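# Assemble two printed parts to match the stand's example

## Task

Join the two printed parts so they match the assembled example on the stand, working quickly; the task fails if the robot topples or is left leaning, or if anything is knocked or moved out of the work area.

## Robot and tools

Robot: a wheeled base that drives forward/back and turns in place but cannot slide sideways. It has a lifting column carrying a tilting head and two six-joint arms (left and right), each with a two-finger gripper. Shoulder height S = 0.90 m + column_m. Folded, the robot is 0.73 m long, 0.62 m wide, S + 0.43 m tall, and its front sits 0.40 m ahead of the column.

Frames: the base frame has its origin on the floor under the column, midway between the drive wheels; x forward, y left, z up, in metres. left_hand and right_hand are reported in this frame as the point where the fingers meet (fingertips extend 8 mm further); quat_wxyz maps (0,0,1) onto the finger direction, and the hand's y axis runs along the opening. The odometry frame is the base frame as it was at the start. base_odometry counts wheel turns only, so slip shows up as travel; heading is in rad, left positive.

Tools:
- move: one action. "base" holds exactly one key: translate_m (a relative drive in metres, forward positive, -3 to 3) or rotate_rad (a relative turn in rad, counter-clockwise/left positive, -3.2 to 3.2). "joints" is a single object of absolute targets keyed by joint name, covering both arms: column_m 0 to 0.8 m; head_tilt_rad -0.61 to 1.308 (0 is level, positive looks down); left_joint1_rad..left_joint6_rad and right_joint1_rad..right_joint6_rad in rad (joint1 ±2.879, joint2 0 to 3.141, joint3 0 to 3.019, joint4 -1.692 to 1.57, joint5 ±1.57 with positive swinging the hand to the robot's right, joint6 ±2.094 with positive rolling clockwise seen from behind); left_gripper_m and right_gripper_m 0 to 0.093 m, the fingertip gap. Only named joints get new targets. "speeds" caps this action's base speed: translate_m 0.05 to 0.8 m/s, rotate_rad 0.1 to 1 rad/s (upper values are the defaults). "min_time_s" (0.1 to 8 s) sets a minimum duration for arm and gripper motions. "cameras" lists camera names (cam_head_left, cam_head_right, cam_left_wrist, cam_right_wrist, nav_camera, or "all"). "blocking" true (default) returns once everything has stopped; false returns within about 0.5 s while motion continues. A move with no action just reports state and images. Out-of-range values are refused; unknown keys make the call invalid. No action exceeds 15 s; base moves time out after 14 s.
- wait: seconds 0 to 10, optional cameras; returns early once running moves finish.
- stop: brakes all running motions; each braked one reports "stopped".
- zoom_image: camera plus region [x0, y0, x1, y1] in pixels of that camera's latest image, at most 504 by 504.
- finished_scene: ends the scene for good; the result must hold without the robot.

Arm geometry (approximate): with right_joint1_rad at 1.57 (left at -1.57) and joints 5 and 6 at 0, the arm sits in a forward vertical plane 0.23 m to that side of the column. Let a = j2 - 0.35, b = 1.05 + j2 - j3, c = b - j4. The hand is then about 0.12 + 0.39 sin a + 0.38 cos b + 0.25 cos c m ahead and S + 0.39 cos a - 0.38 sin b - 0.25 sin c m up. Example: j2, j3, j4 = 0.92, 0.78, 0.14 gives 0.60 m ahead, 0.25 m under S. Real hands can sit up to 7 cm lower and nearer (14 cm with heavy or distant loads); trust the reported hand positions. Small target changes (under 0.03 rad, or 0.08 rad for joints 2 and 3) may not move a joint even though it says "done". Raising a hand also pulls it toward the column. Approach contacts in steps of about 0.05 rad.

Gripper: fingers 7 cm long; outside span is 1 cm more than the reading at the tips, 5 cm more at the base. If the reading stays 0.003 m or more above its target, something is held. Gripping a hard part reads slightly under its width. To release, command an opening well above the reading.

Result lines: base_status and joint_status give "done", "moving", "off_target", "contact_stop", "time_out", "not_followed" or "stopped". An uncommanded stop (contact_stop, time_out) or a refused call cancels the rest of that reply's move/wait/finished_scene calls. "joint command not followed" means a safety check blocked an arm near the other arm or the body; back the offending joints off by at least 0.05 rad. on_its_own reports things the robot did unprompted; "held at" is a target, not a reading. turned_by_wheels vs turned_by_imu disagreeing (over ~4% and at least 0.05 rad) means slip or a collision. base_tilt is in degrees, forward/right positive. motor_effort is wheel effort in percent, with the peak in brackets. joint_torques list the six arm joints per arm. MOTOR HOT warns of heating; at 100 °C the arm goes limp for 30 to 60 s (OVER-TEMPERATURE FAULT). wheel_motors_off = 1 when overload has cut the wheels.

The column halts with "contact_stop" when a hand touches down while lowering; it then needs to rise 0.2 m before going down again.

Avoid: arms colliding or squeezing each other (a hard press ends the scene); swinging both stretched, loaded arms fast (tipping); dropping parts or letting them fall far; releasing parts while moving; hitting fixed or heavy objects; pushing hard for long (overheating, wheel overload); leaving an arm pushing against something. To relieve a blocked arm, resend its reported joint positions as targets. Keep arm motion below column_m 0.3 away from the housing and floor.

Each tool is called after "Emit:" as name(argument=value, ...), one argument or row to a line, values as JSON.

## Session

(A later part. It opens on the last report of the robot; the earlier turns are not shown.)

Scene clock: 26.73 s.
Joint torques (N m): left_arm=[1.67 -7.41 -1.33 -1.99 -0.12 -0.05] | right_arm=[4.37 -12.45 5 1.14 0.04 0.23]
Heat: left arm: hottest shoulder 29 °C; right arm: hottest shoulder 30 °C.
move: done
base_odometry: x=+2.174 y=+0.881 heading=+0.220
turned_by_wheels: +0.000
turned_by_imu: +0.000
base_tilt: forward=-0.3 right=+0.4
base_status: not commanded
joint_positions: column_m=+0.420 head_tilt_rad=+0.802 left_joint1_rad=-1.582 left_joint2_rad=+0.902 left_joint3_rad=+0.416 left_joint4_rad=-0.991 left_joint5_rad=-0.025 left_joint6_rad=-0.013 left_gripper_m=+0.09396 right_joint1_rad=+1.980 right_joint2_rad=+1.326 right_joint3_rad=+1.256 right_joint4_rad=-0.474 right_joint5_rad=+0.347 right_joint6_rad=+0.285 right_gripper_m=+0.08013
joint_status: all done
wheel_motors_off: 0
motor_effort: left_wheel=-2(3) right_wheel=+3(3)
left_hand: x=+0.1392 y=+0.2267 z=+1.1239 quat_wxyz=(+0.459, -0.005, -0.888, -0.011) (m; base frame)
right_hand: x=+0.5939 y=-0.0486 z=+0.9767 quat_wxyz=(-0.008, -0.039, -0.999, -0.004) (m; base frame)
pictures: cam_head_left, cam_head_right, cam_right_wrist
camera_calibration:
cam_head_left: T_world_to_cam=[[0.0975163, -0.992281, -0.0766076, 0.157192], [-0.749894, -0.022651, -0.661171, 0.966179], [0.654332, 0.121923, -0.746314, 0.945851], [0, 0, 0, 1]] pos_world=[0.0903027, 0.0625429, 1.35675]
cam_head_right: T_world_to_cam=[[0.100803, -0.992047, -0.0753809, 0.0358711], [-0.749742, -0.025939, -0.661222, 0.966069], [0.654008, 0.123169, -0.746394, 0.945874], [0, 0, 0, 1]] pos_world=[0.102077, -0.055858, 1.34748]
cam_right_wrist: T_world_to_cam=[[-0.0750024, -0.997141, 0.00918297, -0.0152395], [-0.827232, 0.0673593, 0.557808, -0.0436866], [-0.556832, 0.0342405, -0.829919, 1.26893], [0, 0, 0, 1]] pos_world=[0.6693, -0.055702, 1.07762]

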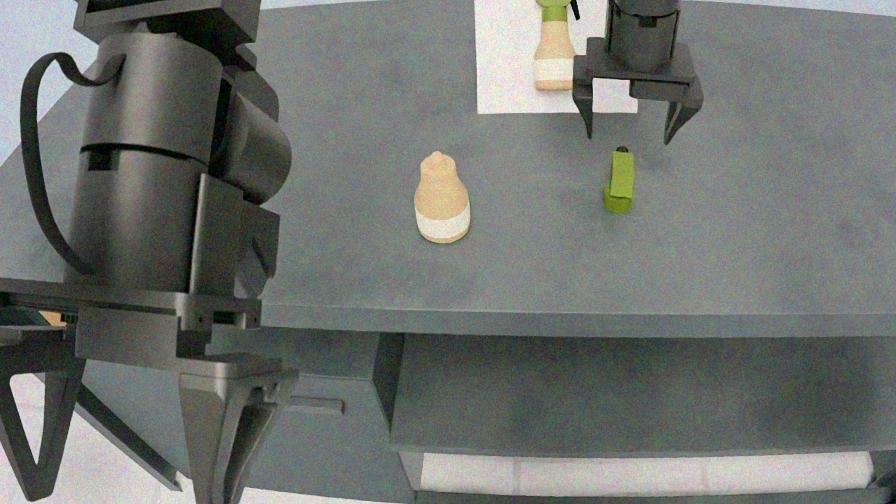

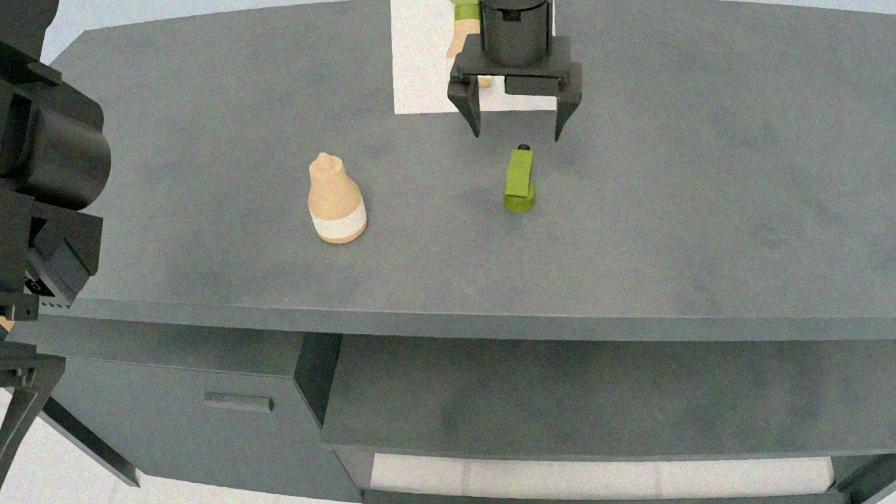

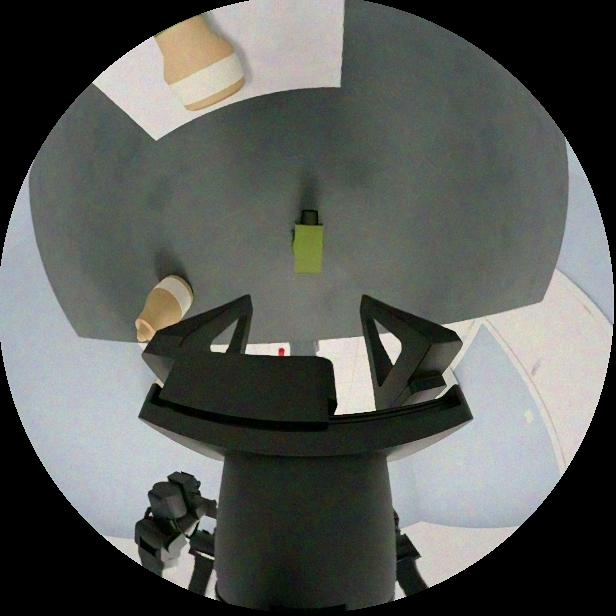

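Emit:
move(
  joints={"column_m":0.338},
  cameras=["cam_head_left","cam_head_right","cam_right_wrist"],
)

Emit:
zoom_image(
  camera="cam_head_right",
  region=[400, 50, 640, 250],
)

Scene clock: 28.90 s.
Joint torques (N m): left_arm=[1.61 -7.3 -1.35 -1.99 -0.11 -0.06] | right_arm=[4.31 -12.51 5 1.16 0.04 0.23]
Heat: left arm: hottest shoulder 29 °C; right arm: hottest shoulder 30 °C.
move: done
base_odometry: x=+2.174 y=+0.881 heading=+0.220
turned_by_wheels: +0.000
turned_by_imu: +0.000
base_tilt: forward=-0.3 right=+0.4
base_status: not commanded
joint_positions: column_m=+0.338 head_tilt_rad=+0.802 left_joint1_rad=-1.582 left_joint2_rad=+0.902 left_joint3_rad=+0.416 left_joint4_rad=-0.991 left_joint5_rad=-0.025 left_joint6_rad=-0.013 left_gripper_m=+0.09396 right_joint1_rad=+1.980 right_joint2_rad=+1.326 right_joint3_rad=+1.256 right_joint4_rad=-0.474 right_joint5_rad=+0.347 right_joint6_rad=+0.285 right_gripper_m=+0.08013
joint_status: all done
wheel_motors_off: 0
motor_effort: left_wheel=-2(3) right_wheel=+2(3)
left_hand: x=+0.1392 y=+0.2267 z=+1.0419 quat_wxyz=(+0.459, -0.005, -0.888, -0.011) (m; base frame)
right_hand: x=+0.5939 y=-0.0486 z=+0.8947 quat_wxyz=(-0.008, -0.039, -0.999, -0.004) (m; base frame)
pictures: cam_head_left, cam_head_right, cam_right_wrist
camera_calibration:
cam_head_left: T_world_to_cam=[[0.0975163, -0.992281, -0.0766076, 0.15091], [-0.749894, -0.022651, -0.661171, 0.911963], [0.654332, 0.121923, -0.746314, 0.884653], [0, 0, 0, 1]] pos_world=[0.0903027, 0.0625429, 1.27475]
cam_head_right: T_world_to_cam=[[0.100803, -0.992047, -0.0753809, 0.0296899], [-0.749742, -0.025939, -0.661222, 0.911848], [0.654008, 0.123169, -0.746394, 0.88467], [0, 0, 0, 1]] pos_world=[0.102077, -0.055858, 1.26548]
cam_right_wrist: T_world_to_cam=[[-0.0750024, -0.997141, 0.00918297, -0.0144865], [-0.827232, 0.0673593, 0.557808, 0.00205362], [-0.556832, 0.0342405, -0.829919, 1.20088], [0, 0, 0, 1]] pos_world=[0.6693, -0.055702, 0.99562]

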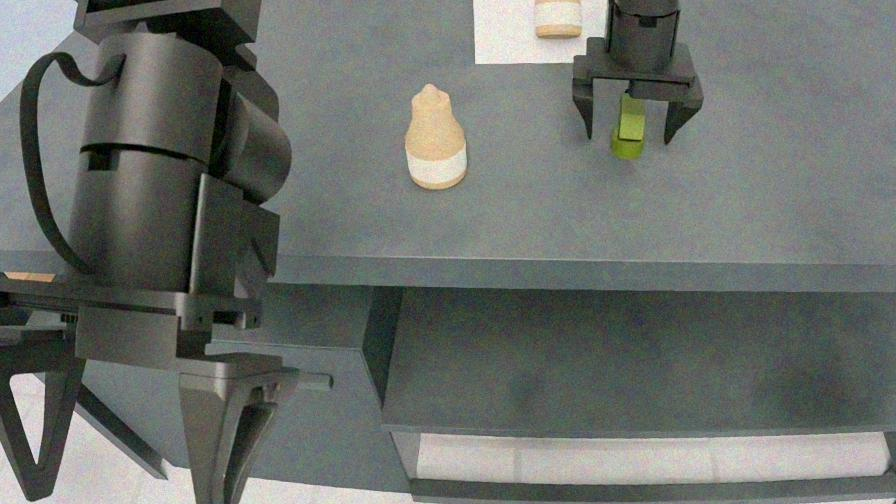

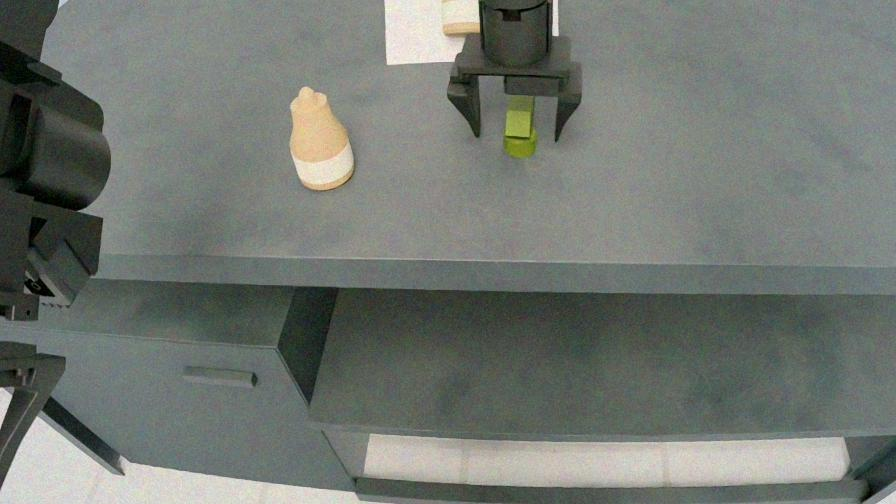

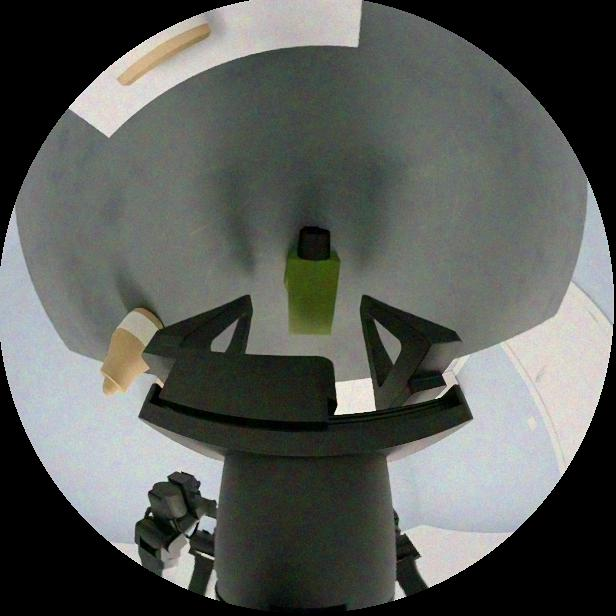

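Scaled by 2.100.

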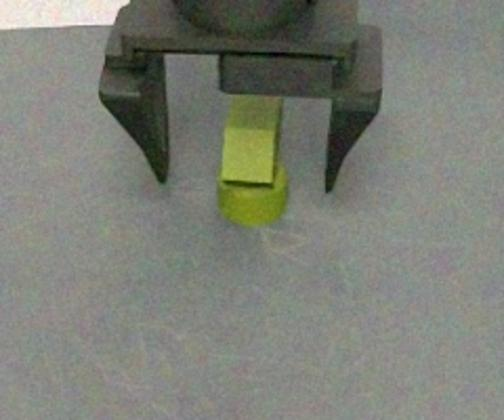

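Emit:
move(
  joints={"right_gripper_m":0.035},
  min_time_s=1.5,
)

Emit:
move(
  joints={"right_gripper_m":0.012},
  min_time_s=1.5,
  cameras=["cam_head_left","cam_head_right","cam_right_wrist"],
)

Emit:
zoom_image(
  camera="cam_head_right",
  region=[400, 50, 640, 250],
)

Scene clock: 31.53 s.
Joint torques (N m): left_arm=[1.61 -7.47 -1.36 -1.98 -0.11 -0.06] | right_arm=[4.37 -12.51 5 1.16 0.04 0.23]
Heat: left arm: hottest shoulder 29 °C; right arm: hottest shoulder 30 °C.
move: done
base_odometry: x=+2.174 y=+0.881 heading=+0.220
turned_by_wheels: +0.000
turned_by_imu: +0.000
base_tilt: forward=-0.3 right=+0.4
base_status: not commanded
joint_positions: column_m=+0.338 head_tilt_rad=+0.802 left_joint1_rad=-1.582 left_joint2_rad=+0.902 left_joint3_rad=+0.416 left_joint4_rad=-0.991 left_joint5_rad=-0.025 left_joint6_rad=-0.013 left_gripper_m=+0.09396 right_joint1_rad=+1.980 right_joint2_rad=+1.326 right_joint3_rad=+1.256 right_joint4_rad=-0.474 right_joint5_rad=+0.347 right_joint6_rad=+0.285 right_gripper_m=+0.03513
joint_status: all done
wheel_motors_off: 0
motor_effort: left_wheel=-2(3) right_wheel=+2(3)
left_hand: x=+0.1392 y=+0.2267 z=+1.0419 quat_wxyz=(+0.459, -0.005, -0.888, -0.011) (m; base frame)
right_hand: x=+0.5939 y=-0.0486 z=+0.8947 quat_wxyz=(-0.008, -0.039, -0.999, -0.004) (m; base frame)
pictures: none

Scene clock: 33.33 s.
Joint torques (N m): left_arm=[1.73 -7.41 -1.33 -1.99 -0.11 -0.05] | right_arm=[4.31 -12.51 5.01 1.16 0.04 0.23]
Heat: left arm: hottest shoulder 29 °C; right arm: hottest shoulder 30 °C.
move: off_target
base_odometry: x=+2.174 y=+0.881 heading=+0.220
turned_by_wheels: +0.000
turned_by_imu: +0.000
base_tilt: forward=-0.3 right=+0.4
base_status: not commanded
joint_positions: column_m=+0.338 head_tilt_rad=+0.802 left_joint1_rad=-1.582 left_joint2_rad=+0.902 left_joint3_rad=+0.416 left_joint4_rad=-0.991 left_joint5_rad=-0.025 left_joint6_rad=-0.013 left_gripper_m=+0.09396 right_joint1_rad=+1.980 right_joint2_rad=+1.326 right_joint3_rad=+1.256 right_joint4_rad=-0.474 right_joint5_rad=+0.347 right_joint6_rad=+0.285 right_gripper_m=+0.02401
joint_status: right_gripper_m off_target (ended at +0.02404, target +0.01200)
wheel_motors_off: 0
motor_effort: left_wheel=-3(3) right_wheel=+2(3)
left_hand: x=+0.1392 y=+0.2267 z=+1.0419 quat_wxyz=(+0.459, -0.005, -0.888, -0.011) (m; base frame)
right_hand: x=+0.5939 y=-0.0486 z=+0.8947 quat_wxyz=(-0.008, -0.039, -0.999, -0.004) (m; base frame)
pictures: cam_head_left, cam_head_right, cam_right_wrist
camera_calibration:
cam_head_left: T_world_to_cam=[[0.0975163, -0.992281, -0.0766076, 0.15091], [-0.749894, -0.022651, -0.661171, 0.911963], [0.654332, 0.121923, -0.746314, 0.884653], [0, 0, 0, 1]] pos_world=[0.0903027, 0.0625429, 1.27475]
cam_head_right: T_world_to_cam=[[0.100803, -0.992047, -0.0753809, 0.0296899], [-0.749742, -0.025939, -0.661222, 0.911848], [0.654008, 0.123169, -0.746394, 0.88467], [0, 0, 0, 1]] pos_world=[0.102077, -0.055858, 1.26548]
cam_right_wrist: T_world_to_cam=[[-0.0750024, -0.997141, 0.00918297, -0.0144865], [-0.827232, 0.0673593, 0.557808, 0.00205362], [-0.556832, 0.0342405, -0.829919, 1.20088], [0, 0, 0, 1]] pos_world=[0.6693, -0.055702, 0.99562]

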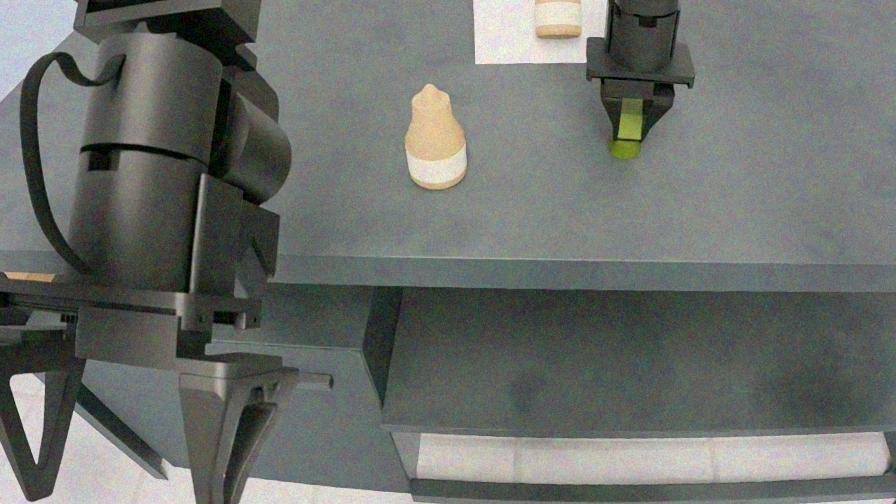

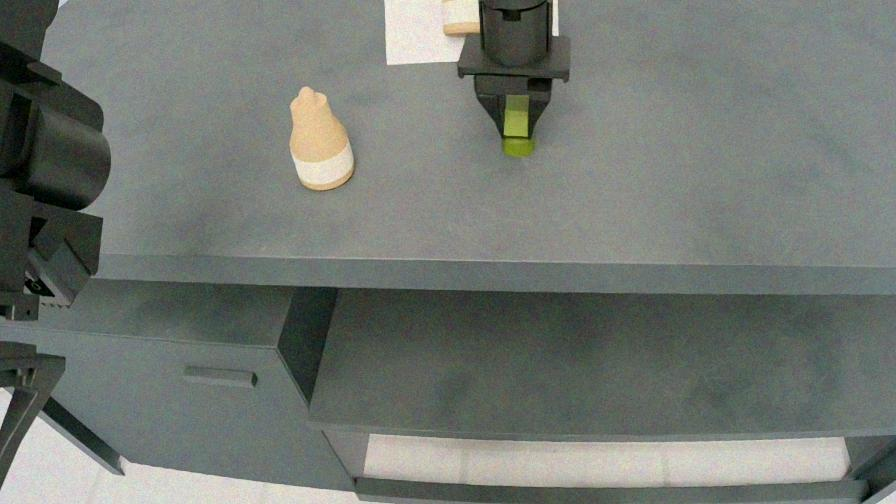

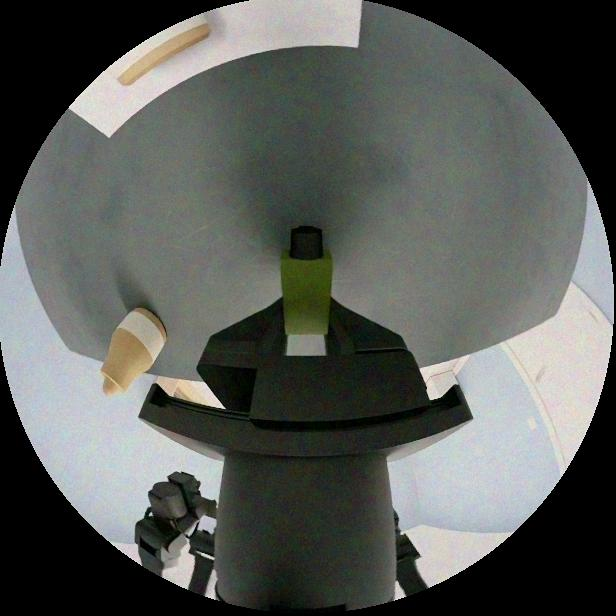

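Scaled by 2.100.

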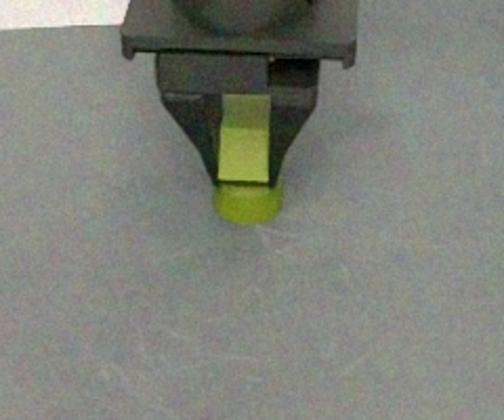

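Emit:
zoom_image(
  camera="cam_head_left",
  region=[390, 70, 490, 200],
)

Emit:
zoom_image(
  camera="cam_head_right",
  region=[270, 70, 370, 200],
)

Emit:
move(
  joints={"column_m":0.56},
  cameras=["cam_head_left","cam_head_right","cam_right_wrist"],
)

Emit:
zoom_image(
  camera="cam_head_left",
  region=[400, 50, 680, 330],
)

Emit:
zoom_image(
  camera="cam_head_right",
  region=[320, 50, 600, 330],
)

Emit:
zoom_image(
  camera="cam_right_wrist",
  region=[150, 220, 350, 350],
)

Scaled by 3.877.

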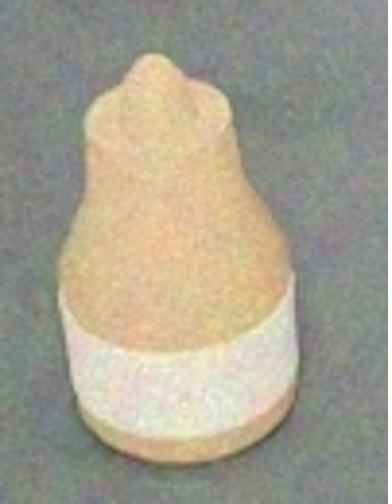

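Scaled by 3.877.

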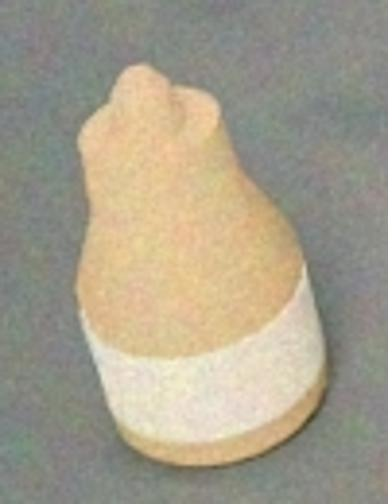

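Scene clock: 37.60 s.
Joint torques (N m): left_arm=[1.61 -7.24 -1.33 -1.98 -0.11 -0.06] | right_arm=[4.37 -12.51 5 1.16 0.04 0.23]
Heat: left arm: hottest shoulder 29 °C; right arm: hottest shoulder 30 °C.
move: done
base_odometry: x=+2.174 y=+0.881 heading=+0.220
turned_by_wheels: +0.000
turned_by_imu: +0.000
base_tilt: forward=-0.3 right=+0.4
base_status: not commanded
joint_positions: column_m=+0.560 head_tilt_rad=+0.802 left_joint1_rad=-1.582 left_joint2_rad=+0.902 left_joint3_rad=+0.416 left_joint4_rad=-0.991 left_joint5_rad=-0.025 left_joint6_rad=-0.013 left_gripper_m=+0.09396 right_joint1_rad=+1.980 right_joint2_rad=+1.326 right_joint3_rad=+1.256 right_joint4_rad=-0.474 right_joint5_rad=+0.347 right_joint6_rad=+0.285 right_gripper_m=+0.02401
joint_status: all done
wheel_motors_off: 0
motor_effort: left_wheel=-3(4) right_wheel=+3(3)
left_hand: x=+0.1392 y=+0.2267 z=+1.2638 quat_wxyz=(+0.459, -0.005, -0.888, -0.011) (m; base frame)
right_hand: x=+0.5939 y=-0.0486 z=+1.1166 quat_wxyz=(-0.008, -0.039, -0.999, -0.004) (m; base frame)
pictures: cam_head_left, cam_head_right, cam_right_wrist
camera_calibration:
cam_head_left: T_world_to_cam=[[0.0975166, -0.99228, -0.0766197, 0.167927], [-0.749943, -0.0226524, -0.661114, 1.0586], [0.654275, 0.12193, -0.746363, 1.05034], [0, 0, 0, 1]] pos_world=[0.0903032, 0.0625428, 1.49665]
cam_head_right: T_world_to_cam=[[0.100803, -0.992046, -0.0753932, 0.0464276], [-0.749791, -0.0259404, -0.661166, 1.05843], [0.653951, 0.123177, -0.746442, 1.0503], [0, 0, 0, 1]] pos_world=[0.102078, -0.055858, 1.48728]
cam_right_wrist: T_world_to_cam=[[-0.0750024, -0.997141, 0.00918297, -0.0165232], [-0.827232, 0.0673593, 0.557808, -0.121668], [-0.556832, 0.0342405, -0.829919, 1.38495], [0, 0, 0, 1]] pos_world=[0.6693, -0.055702, 1.21742]

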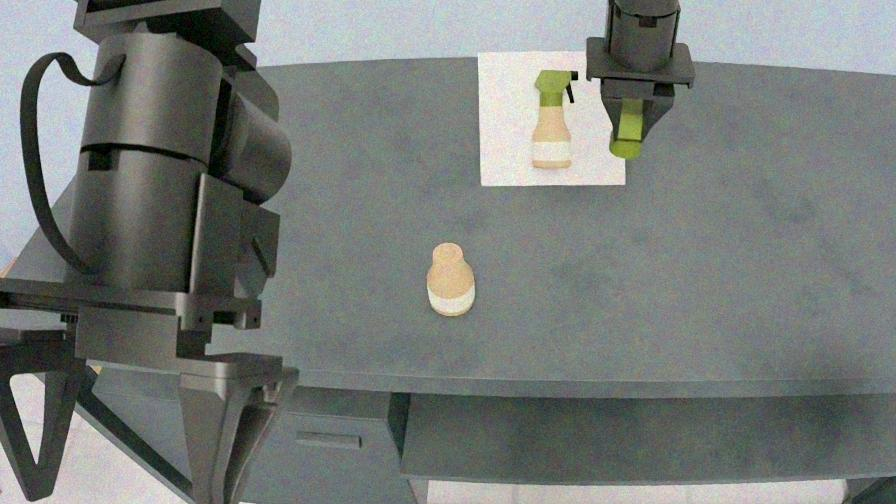

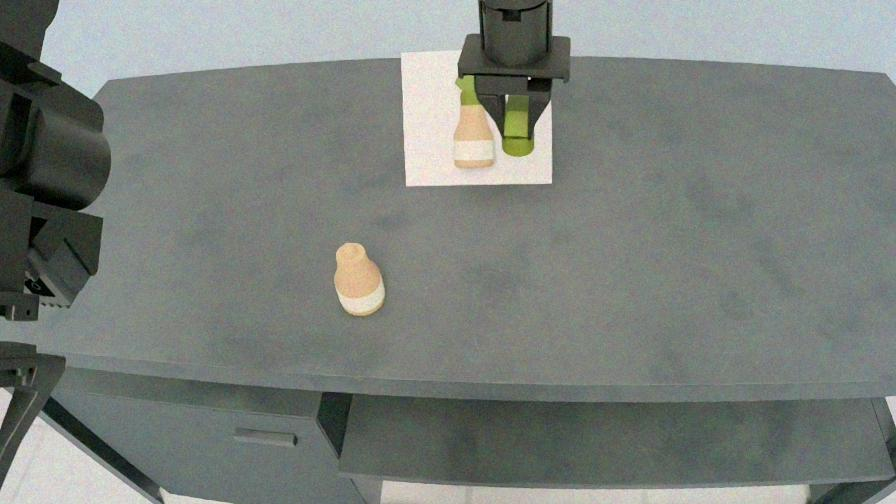

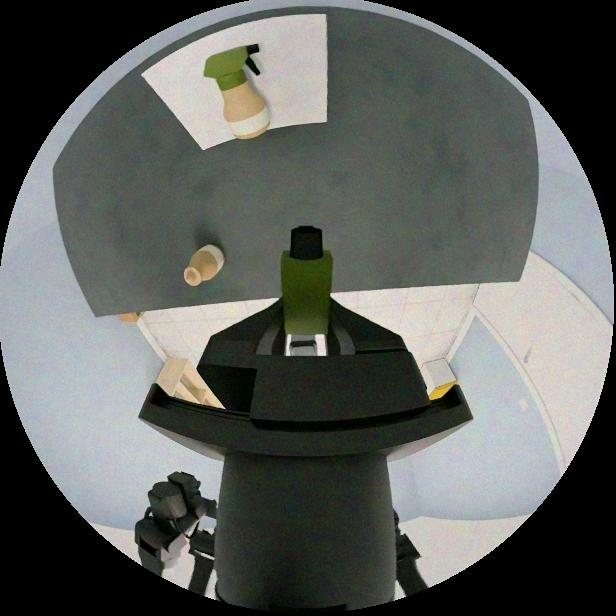

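Scaled by 1.800.

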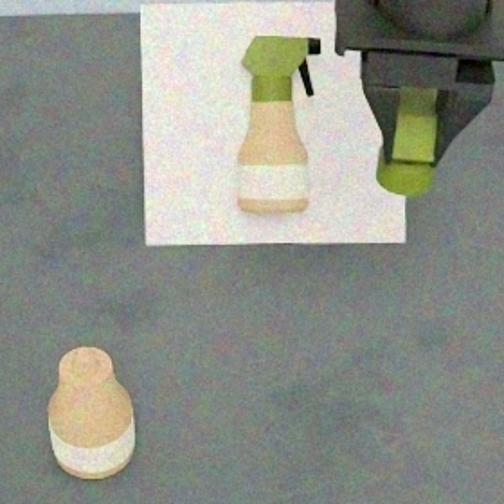

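Scaled by 1.800.

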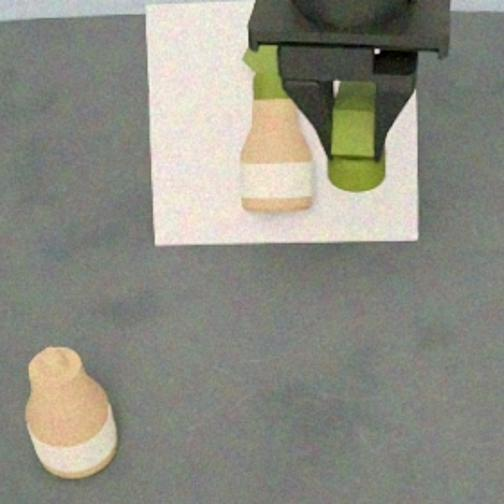

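Scaled by 2.520 from the camera's 616x616 image, which has a finer 880x880 frame.

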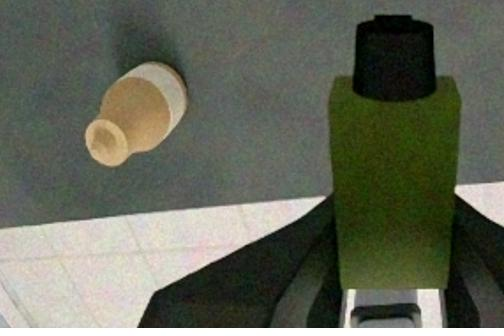

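Emit:
move(
  joints={"right_joint1_rad":2.18,"right_joint5_rad":0.52,"right_joint6_rad":0.385,"column_m":0.46},
  cameras=["cam_head_left","cam_head_right","cam_right_wrist"],
)

Emit:
zoom_image(
  camera="cam_right_wrist",
  region=[120, 200, 320, 400],
)

Emit:
zoom_image(
  camera="cam_head_left",
  region=[380, 60, 680, 280],
)

Emit:
zoom_image(
  camera="cam_head_right",
  region=[280, 60, 580, 280],
)

Scene clock: 41.07 s.
Joint torques (N m): left_arm=[1.67 -7.36 -1.35 -1.99 -0.12 -0.06] | right_arm=[5.6 -11.46 5.11 1.21 0.08 0.23]
Heat: left arm: hottest shoulder 29 °C; right arm: hottest shoulder 30 °C.
move: done
base_odometry: x=+2.174 y=+0.881 heading=+0.220
turned_by_wheels: +0.000
turned_by_imu: +0.000
base_tilt: forward=-0.3 right=+0.4
base_status: not commanded
joint_positions: column_m=+0.460 head_tilt_rad=+0.802 left_joint1_rad=-1.582 left_joint2_rad=+0.902 left_joint3_rad=+0.416 left_joint4_rad=-0.991 left_joint5_rad=-0.025 left_joint6_rad=-0.013 left_gripper_m=+0.09396 right_joint1_rad=+2.190 right_joint2_rad=+1.326 right_joint3_rad=+1.256 right_joint4_rad=-0.474 right_joint5_rad=+0.517 right_joint6_rad=+0.372 right_gripper_m=+0.02401
joint_status: all done
wheel_motors_off: 0
motor_effort: left_wheel=-2(3) right_wheel=+2(3)
left_hand: x=+0.1392 y=+0.2267 z=+1.1639 quat_wxyz=(+0.459, -0.005, -0.888, -0.011) (m; base frame)
right_hand: x=+0.5785 y=+0.0352 z=+1.0562 quat_wxyz=(-0.028, -0.033, -0.999, -0.015) (m; base frame)
pictures: cam_head_left, cam_head_right, cam_right_wrist
camera_calibration:
cam_head_left: T_world_to_cam=[[0.0975166, -0.99228, -0.0766197, 0.160273], [-0.749943, -0.0226524, -0.661114, 0.992552], [0.654275, 0.12193, -0.746363, 0.975776], [0, 0, 0, 1]] pos_world=[0.0903032, 0.0625428, 1.39675]
cam_head_right: T_world_to_cam=[[0.100803, -0.992046, -0.0753932, 0.0389033], [-0.749791, -0.0259404, -0.661166, 0.992445], [0.653951, 0.123177, -0.746442, 0.975803], [0, 0, 0, 1]] pos_world=[0.102078, -0.055858, 1.38748]
cam_right_wrist: T_world_to_cam=[[-0.0633228, -0.997894, -0.0140663, 0.0843035], [-0.850429, 0.0465786, 0.524023, -0.0565838], [-0.522264, 0.045145, -0.851588, 1.3259], [0, 0, 0, 1]] pos_world=[0.649689, 0.0269037, 1.15996]

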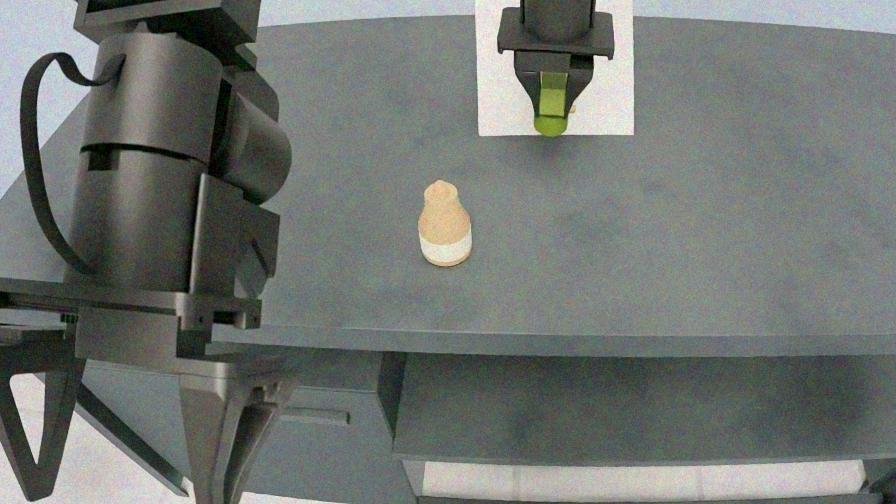

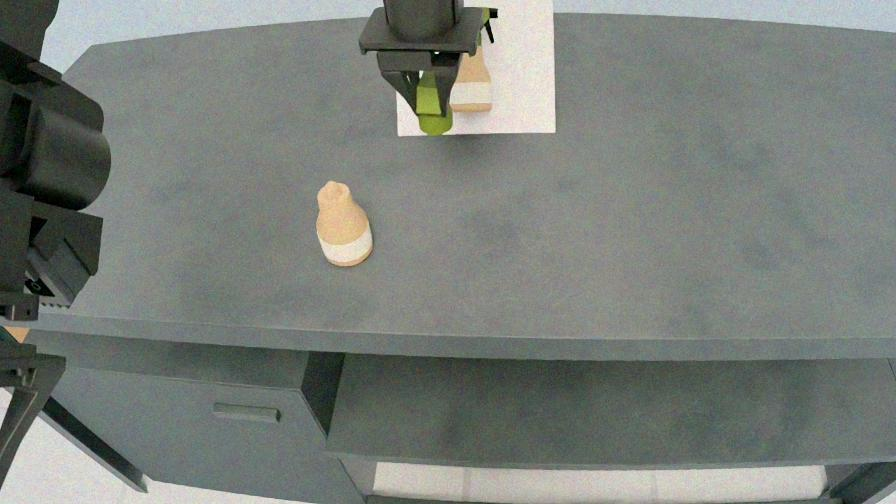

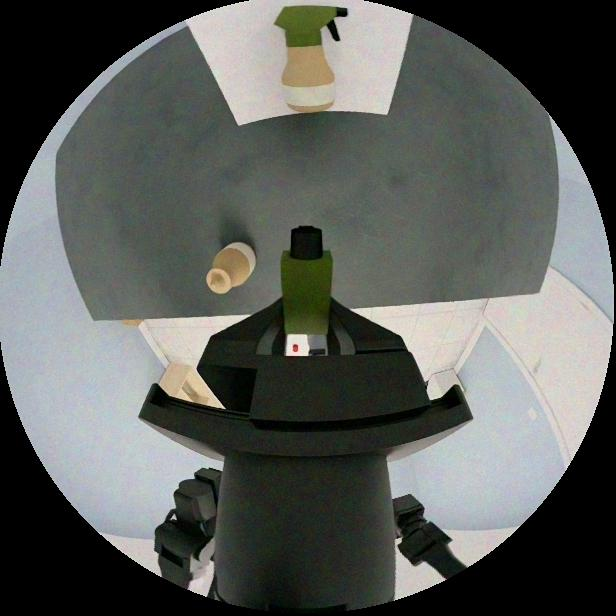

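Scaled by 2.520 from the camera's 616x616 image, which has a finer 880x880 frame.

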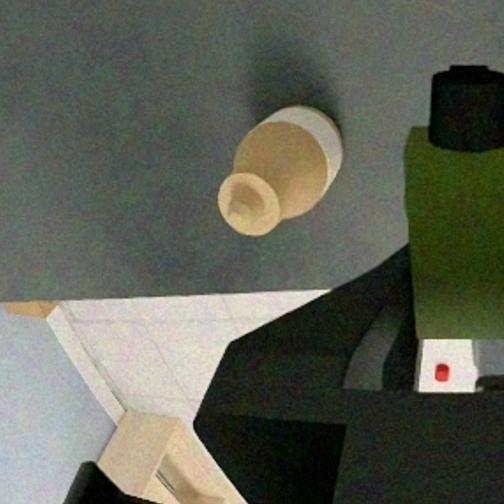

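Scaled by 1.680.

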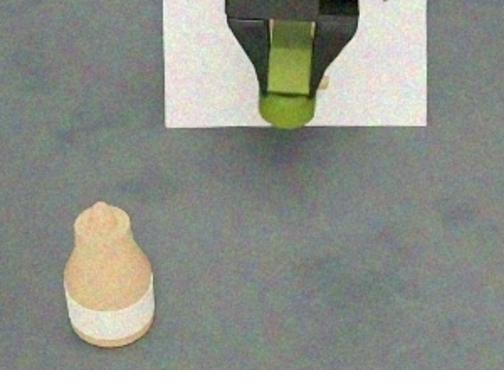

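Scaled by 1.680.

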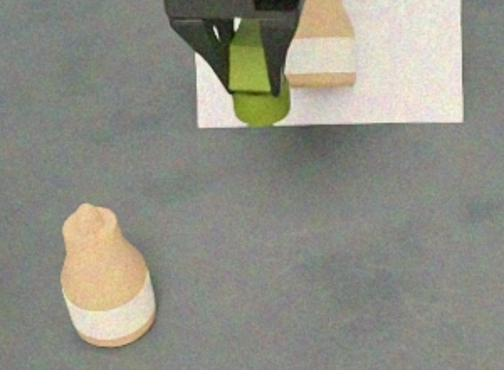

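Emit:
zoom_image(
  camera="cam_right_wrist",
  region=[195, 255, 245, 305],
)

Emit:
move(
  joints={"column_m":0.38},
  cameras=["cam_head_left","cam_head_right","cam_right_wrist"],
)

Emit:
zoom_image(
  camera="cam_right_wrist",
  region=[170, 280, 250, 360],
)

Emit:
zoom_image(
  camera="cam_head_left",
  region=[390, 90, 490, 190],
)

Emit:
zoom_image(
  camera="cam_head_right",
  region=[280, 90, 380, 190],
)

Scaled by 10.080 from the camera's 616x616 image, which has a finer 880x880 frame.

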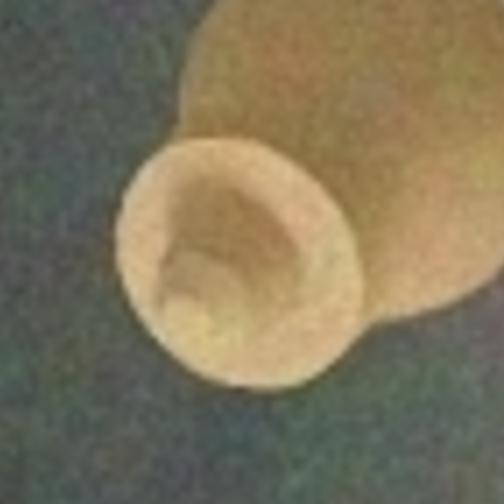

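Scene clock: 43.50 s.
Joint torques (N m): left_arm=[1.61 -7.24 -1.35 -1.98 -0.12 -0.06] | right_arm=[5.6 -11.46 5.11 1.21 0.08 0.23]
Heat: left arm: hottest shoulder 29 °C; right arm: hottest shoulder 30 °C.
move: done
base_odometry: x=+2.174 y=+0.881 heading=+0.220
turned_by_wheels: +0.000
turned_by_imu: +0.000
base_tilt: forward=-0.3 right=+0.4
base_status: not commanded
joint_positions: column_m=+0.380 head_tilt_rad=+0.802 left_joint1_rad=-1.582 left_joint2_rad=+0.902 left_joint3_rad=+0.416 left_joint4_rad=-0.991 left_joint5_rad=-0.025 left_joint6_rad=-0.013 left_gripper_m=+0.09396 right_joint1_rad=+2.190 right_joint2_rad=+1.326 right_joint3_rad=+1.256 right_joint4_rad=-0.474 right_joint5_rad=+0.517 right_joint6_rad=+0.372 right_gripper_m=+0.02401
joint_status: all done
wheel_motors_off: 0
motor_effort: left_wheel=-3(3) right_wheel=+2(3)
left_hand: x=+0.1392 y=+0.2267 z=+1.0840 quat_wxyz=(+0.459, -0.005, -0.888, -0.011) (m; base frame)
right_hand: x=+0.5785 y=+0.0352 z=+0.9762 quat_wxyz=(-0.028, -0.033, -0.999, -0.015) (m; base frame)
pictures: cam_head_left, cam_head_right, cam_right_wrist
camera_calibration:
cam_head_left: T_world_to_cam=[[0.0975166, -0.99228, -0.0766197, 0.154143], [-0.749943, -0.0226524, -0.661114, 0.939663], [0.654275, 0.12193, -0.746363, 0.916067], [0, 0, 0, 1]] pos_world=[0.0903032, 0.0625428, 1.31675]
cam_head_right: T_world_to_cam=[[0.100803, -0.992046, -0.0753932, 0.0328719], [-0.749791, -0.0259404, -0.661166, 0.939551], [0.653951, 0.123177, -0.746442, 0.916088], [0, 0, 0, 1]] pos_world=[0.102078, -0.055858, 1.30748]
cam_right_wrist: T_world_to_cam=[[-0.0633228, -0.997894, -0.0140663, 0.0831782], [-0.850429, 0.0465786, 0.524023, -0.014662], [-0.522264, 0.045145, -0.851588, 1.25778], [0, 0, 0, 1]] pos_world=[0.649689, 0.0269037, 1.07996]

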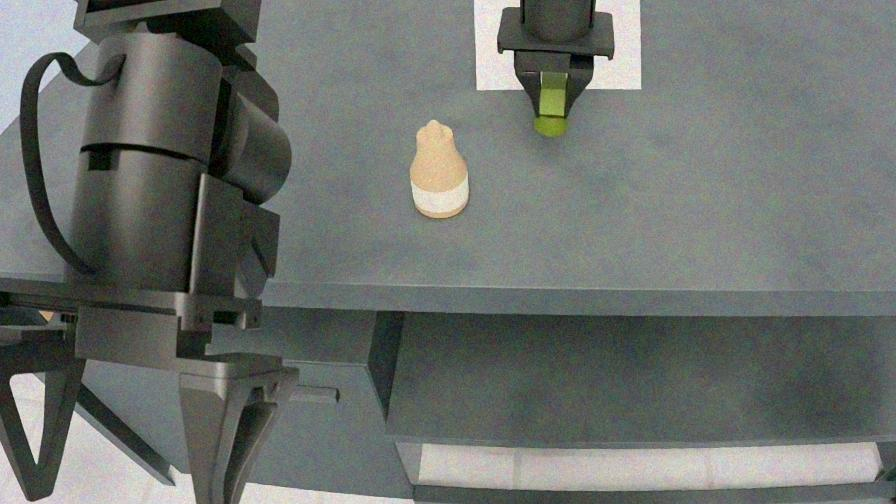

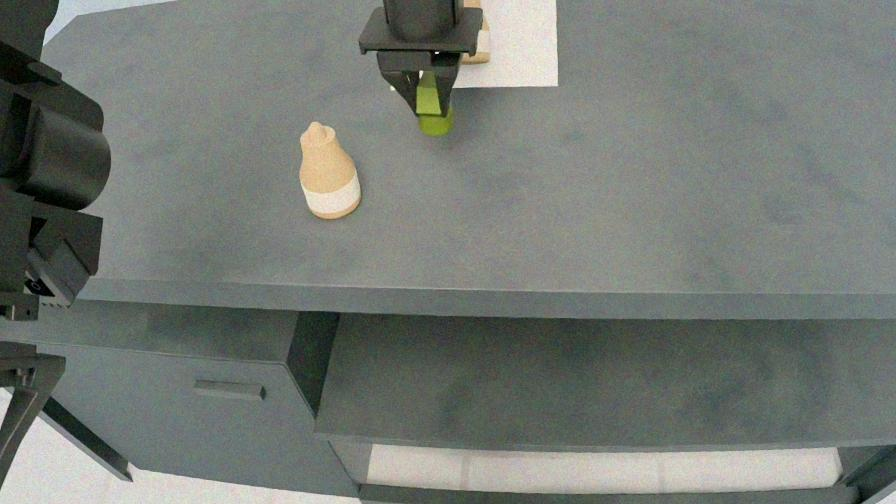

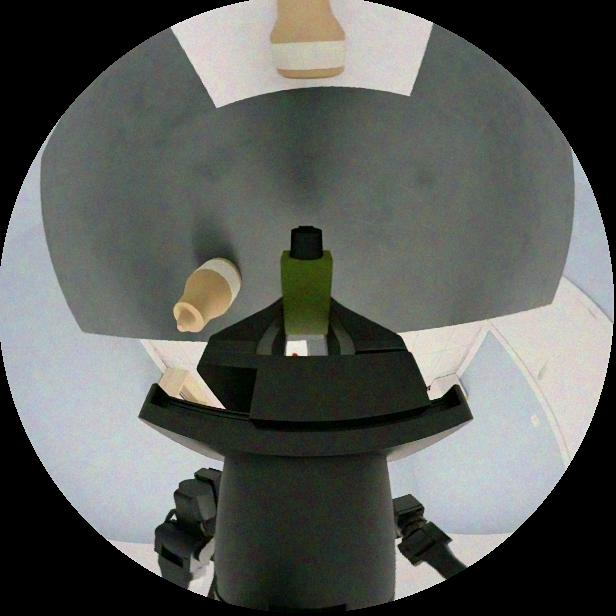

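Scaled by 6.300 from the camera's 616x616 image, which has a finer 880x880 frame.

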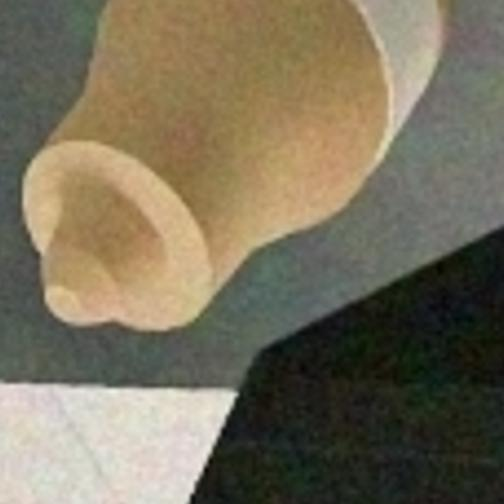

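Scaled by 5.040.

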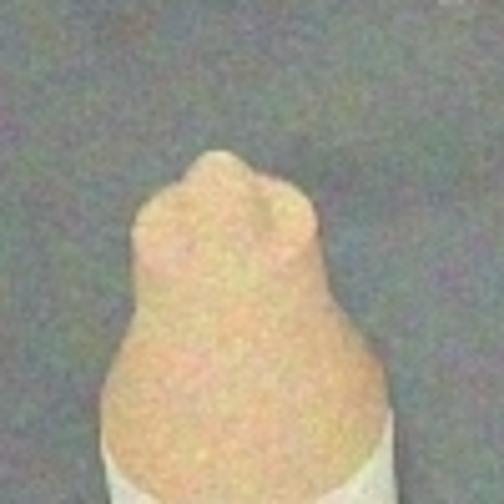

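Scaled by 5.040.

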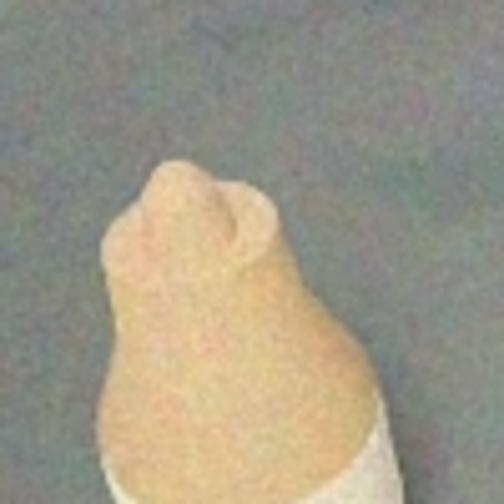

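Emit:
move(
  joints={"column_m":0.52,"right_joint1_rad":1.75},
)

Emit:
move(
  joints={"right_joint5_rad":-0.6,"right_joint4_rad":-1.65},
  cameras=["cam_head_left","cam_head_right","cam_left_wrist"],
)

Scene clock: 53.13 s.
Joint torques (N m): left_arm=[1.61 -7.53 -1.32 -1.98 -0.11 -0.05] | right_arm=[3.37 -13.16 4.93 1.1 0.22 0.27]
Heat: left arm: hottest shoulder 29 °C; right arm: hottest shoulder 30 °C.
move: done
base_odometry: x=+2.174 y=+0.881 heading=+0.220
turned_by_wheels: +0.000
turned_by_imu: +0.000
base_tilt: forward=-0.3 right=+0.4
base_status: not commanded
joint_positions: column_m=+0.520 head_tilt_rad=+0.802 left_joint1_rad=-1.582 left_joint2_rad=+0.902 left_joint3_rad=+0.416 left_joint4_rad=-0.991 left_joint5_rad=-0.025 left_joint6_rad=-0.013 left_gripper_m=+0.09396 right_joint1_rad=+1.739 right_joint2_rad=+1.326 right_joint3_rad=+1.256 right_joint4_rad=-0.474 right_joint5_rad=+0.520 right_joint6_rad=+0.372 right_gripper_m=+0.02401
joint_status: all done
wheel_motors_off: 0
motor_effort: left_wheel=-2(3) right_wheel=+2(3)
left_hand: x=+0.1392 y=+0.2267 z=+1.2238 quat_wxyz=(+0.459, -0.005, -0.888, -0.011) (m; base frame)
right_hand: x=+0.6095 y=-0.2154 z=+1.0625 quat_wxyz=(-0.036, -0.138, -0.973, +0.183) (m; base frame)
pictures: none

Scene clock: 54.60 s.
Joint torques (N m): left_arm=[1.67 -7.41 -1.31 -1.98 -0.12 -0.06] | right_arm=[3.72 -11.52 3.14 -2.26 -0.42 0.24]
Heat: left arm: hottest shoulder 29 °C; right arm: hottest shoulder 30 °C.
move: done
base_odometry: x=+2.174 y=+0.881 heading=+0.220
turned_by_wheels: +0.000
turned_by_imu: +0.000
base_tilt: forward=-0.3 right=+0.4
base_status: not commanded
joint_positions: column_m=+0.520 head_tilt_rad=+0.802 left_joint1_rad=-1.582 left_joint2_rad=+0.902 left_joint3_rad=+0.416 left_joint4_rad=-0.991 left_joint5_rad=-0.025 left_joint6_rad=-0.013 left_gripper_m=+0.09396 right_joint1_rad=+1.739 right_joint2_rad=+1.326 right_joint3_rad=+1.256 right_joint4_rad=-1.630 right_joint5_rad=-0.596 right_joint6_rad=+0.372 right_gripper_m=+0.02399
joint_status: all done
wheel_motors_off: 0
motor_effort: left_wheel=-2(3) right_wheel=+2(2)
left_hand: x=+0.1392 y=+0.2267 z=+1.2238 quat_wxyz=(+0.459, -0.005, -0.888, -0.011) (m; base frame)
right_hand: x=+0.3991 y=-0.0707 z=+1.2280 quat_wxyz=(+0.593, -0.233, -0.751, -0.172) (m; base frame)
pictures: cam_head_left, cam_head_right, cam_left_wrist
camera_calibration:
cam_head_left: T_world_to_cam=[[0.0975048, -0.992281, -0.0766208, 0.164865], [-0.749988, -0.0226509, -0.661064, 1.03208], [0.654226, 0.121922, -0.746407, 1.02055], [0, 0, 0, 1]] pos_world=[0.0903037, 0.0625429, 1.45665]
cam_head_right: T_world_to_cam=[[0.100792, -0.992047, -0.0753945, 0.0434224], [-0.749836, -0.0259389, -0.661115, 1.03198], [0.653902, 0.123168, -0.746487, 1.02058], [0, 0, 0, 1]] pos_world=[0.102078, -0.055858, 1.44738]
cam_left_wrist: T_world_to_cam=[[-0.0271716, -0.999518, -0.0150096, 0.24879], [0.00977536, -0.0152801, 0.999835, -1.2186], [-0.999583, 0.0270204, 0.0101858, 0.249438], [0, 0, 0, 1]] pos_world=[0.268006, 0.22331, 1.2196]

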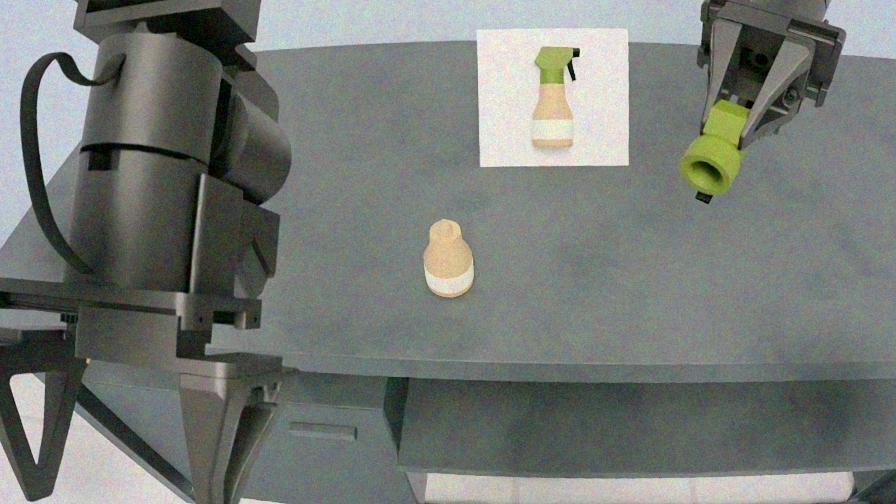

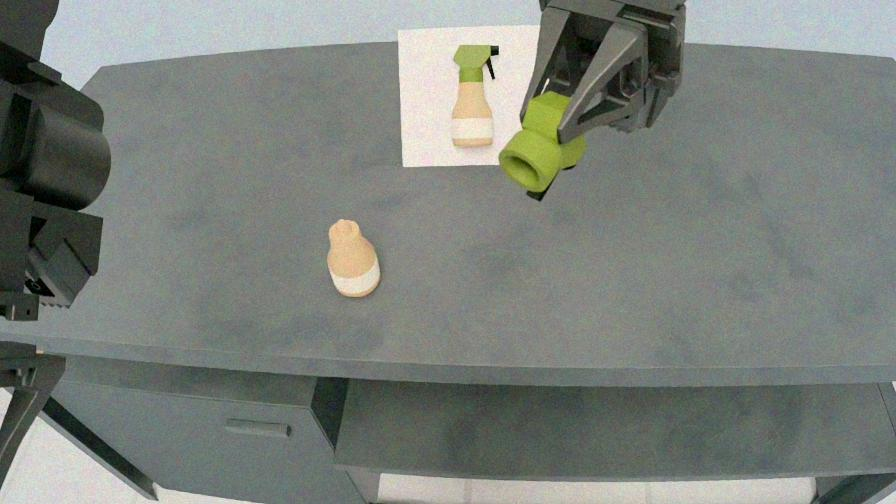

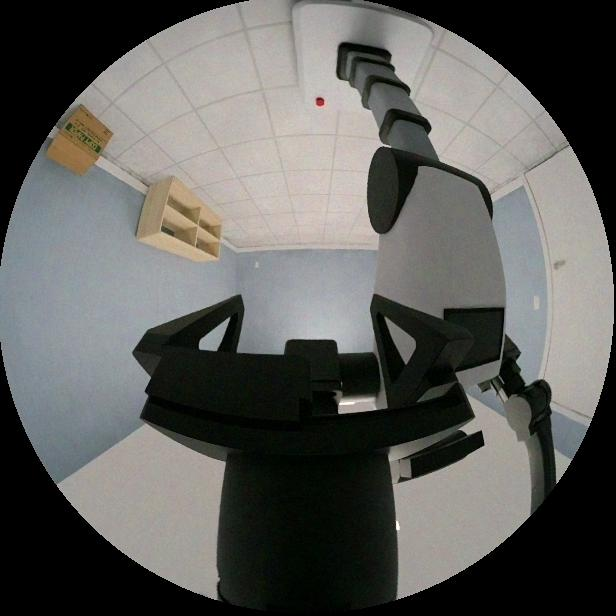

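Great view.

Emit:
zoom_image(
  camera="cam_head_left",
  region=[660, 80, 780, 220],
)

Emit:
zoom_image(
  camera="cam_head_right",
  region=[480, 70, 620, 220],
)

Emit:
zoom_image(
  camera="cam_head_left",
  region=[410, 200, 490, 310],
)

Scaled by 3.600.

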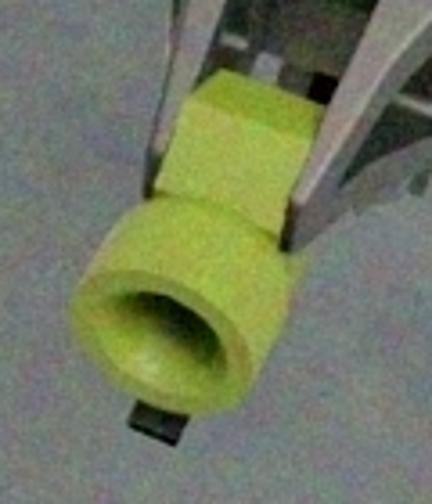

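Scaled by 3.360.

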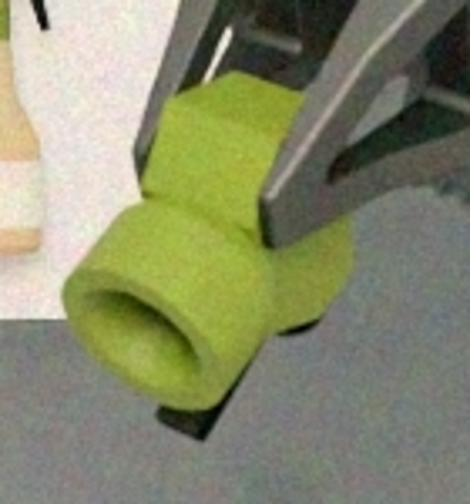

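Scaled by 4.582.

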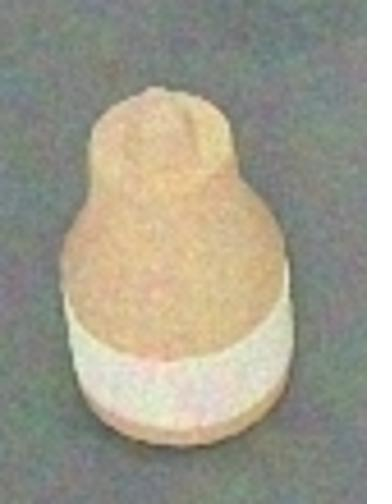

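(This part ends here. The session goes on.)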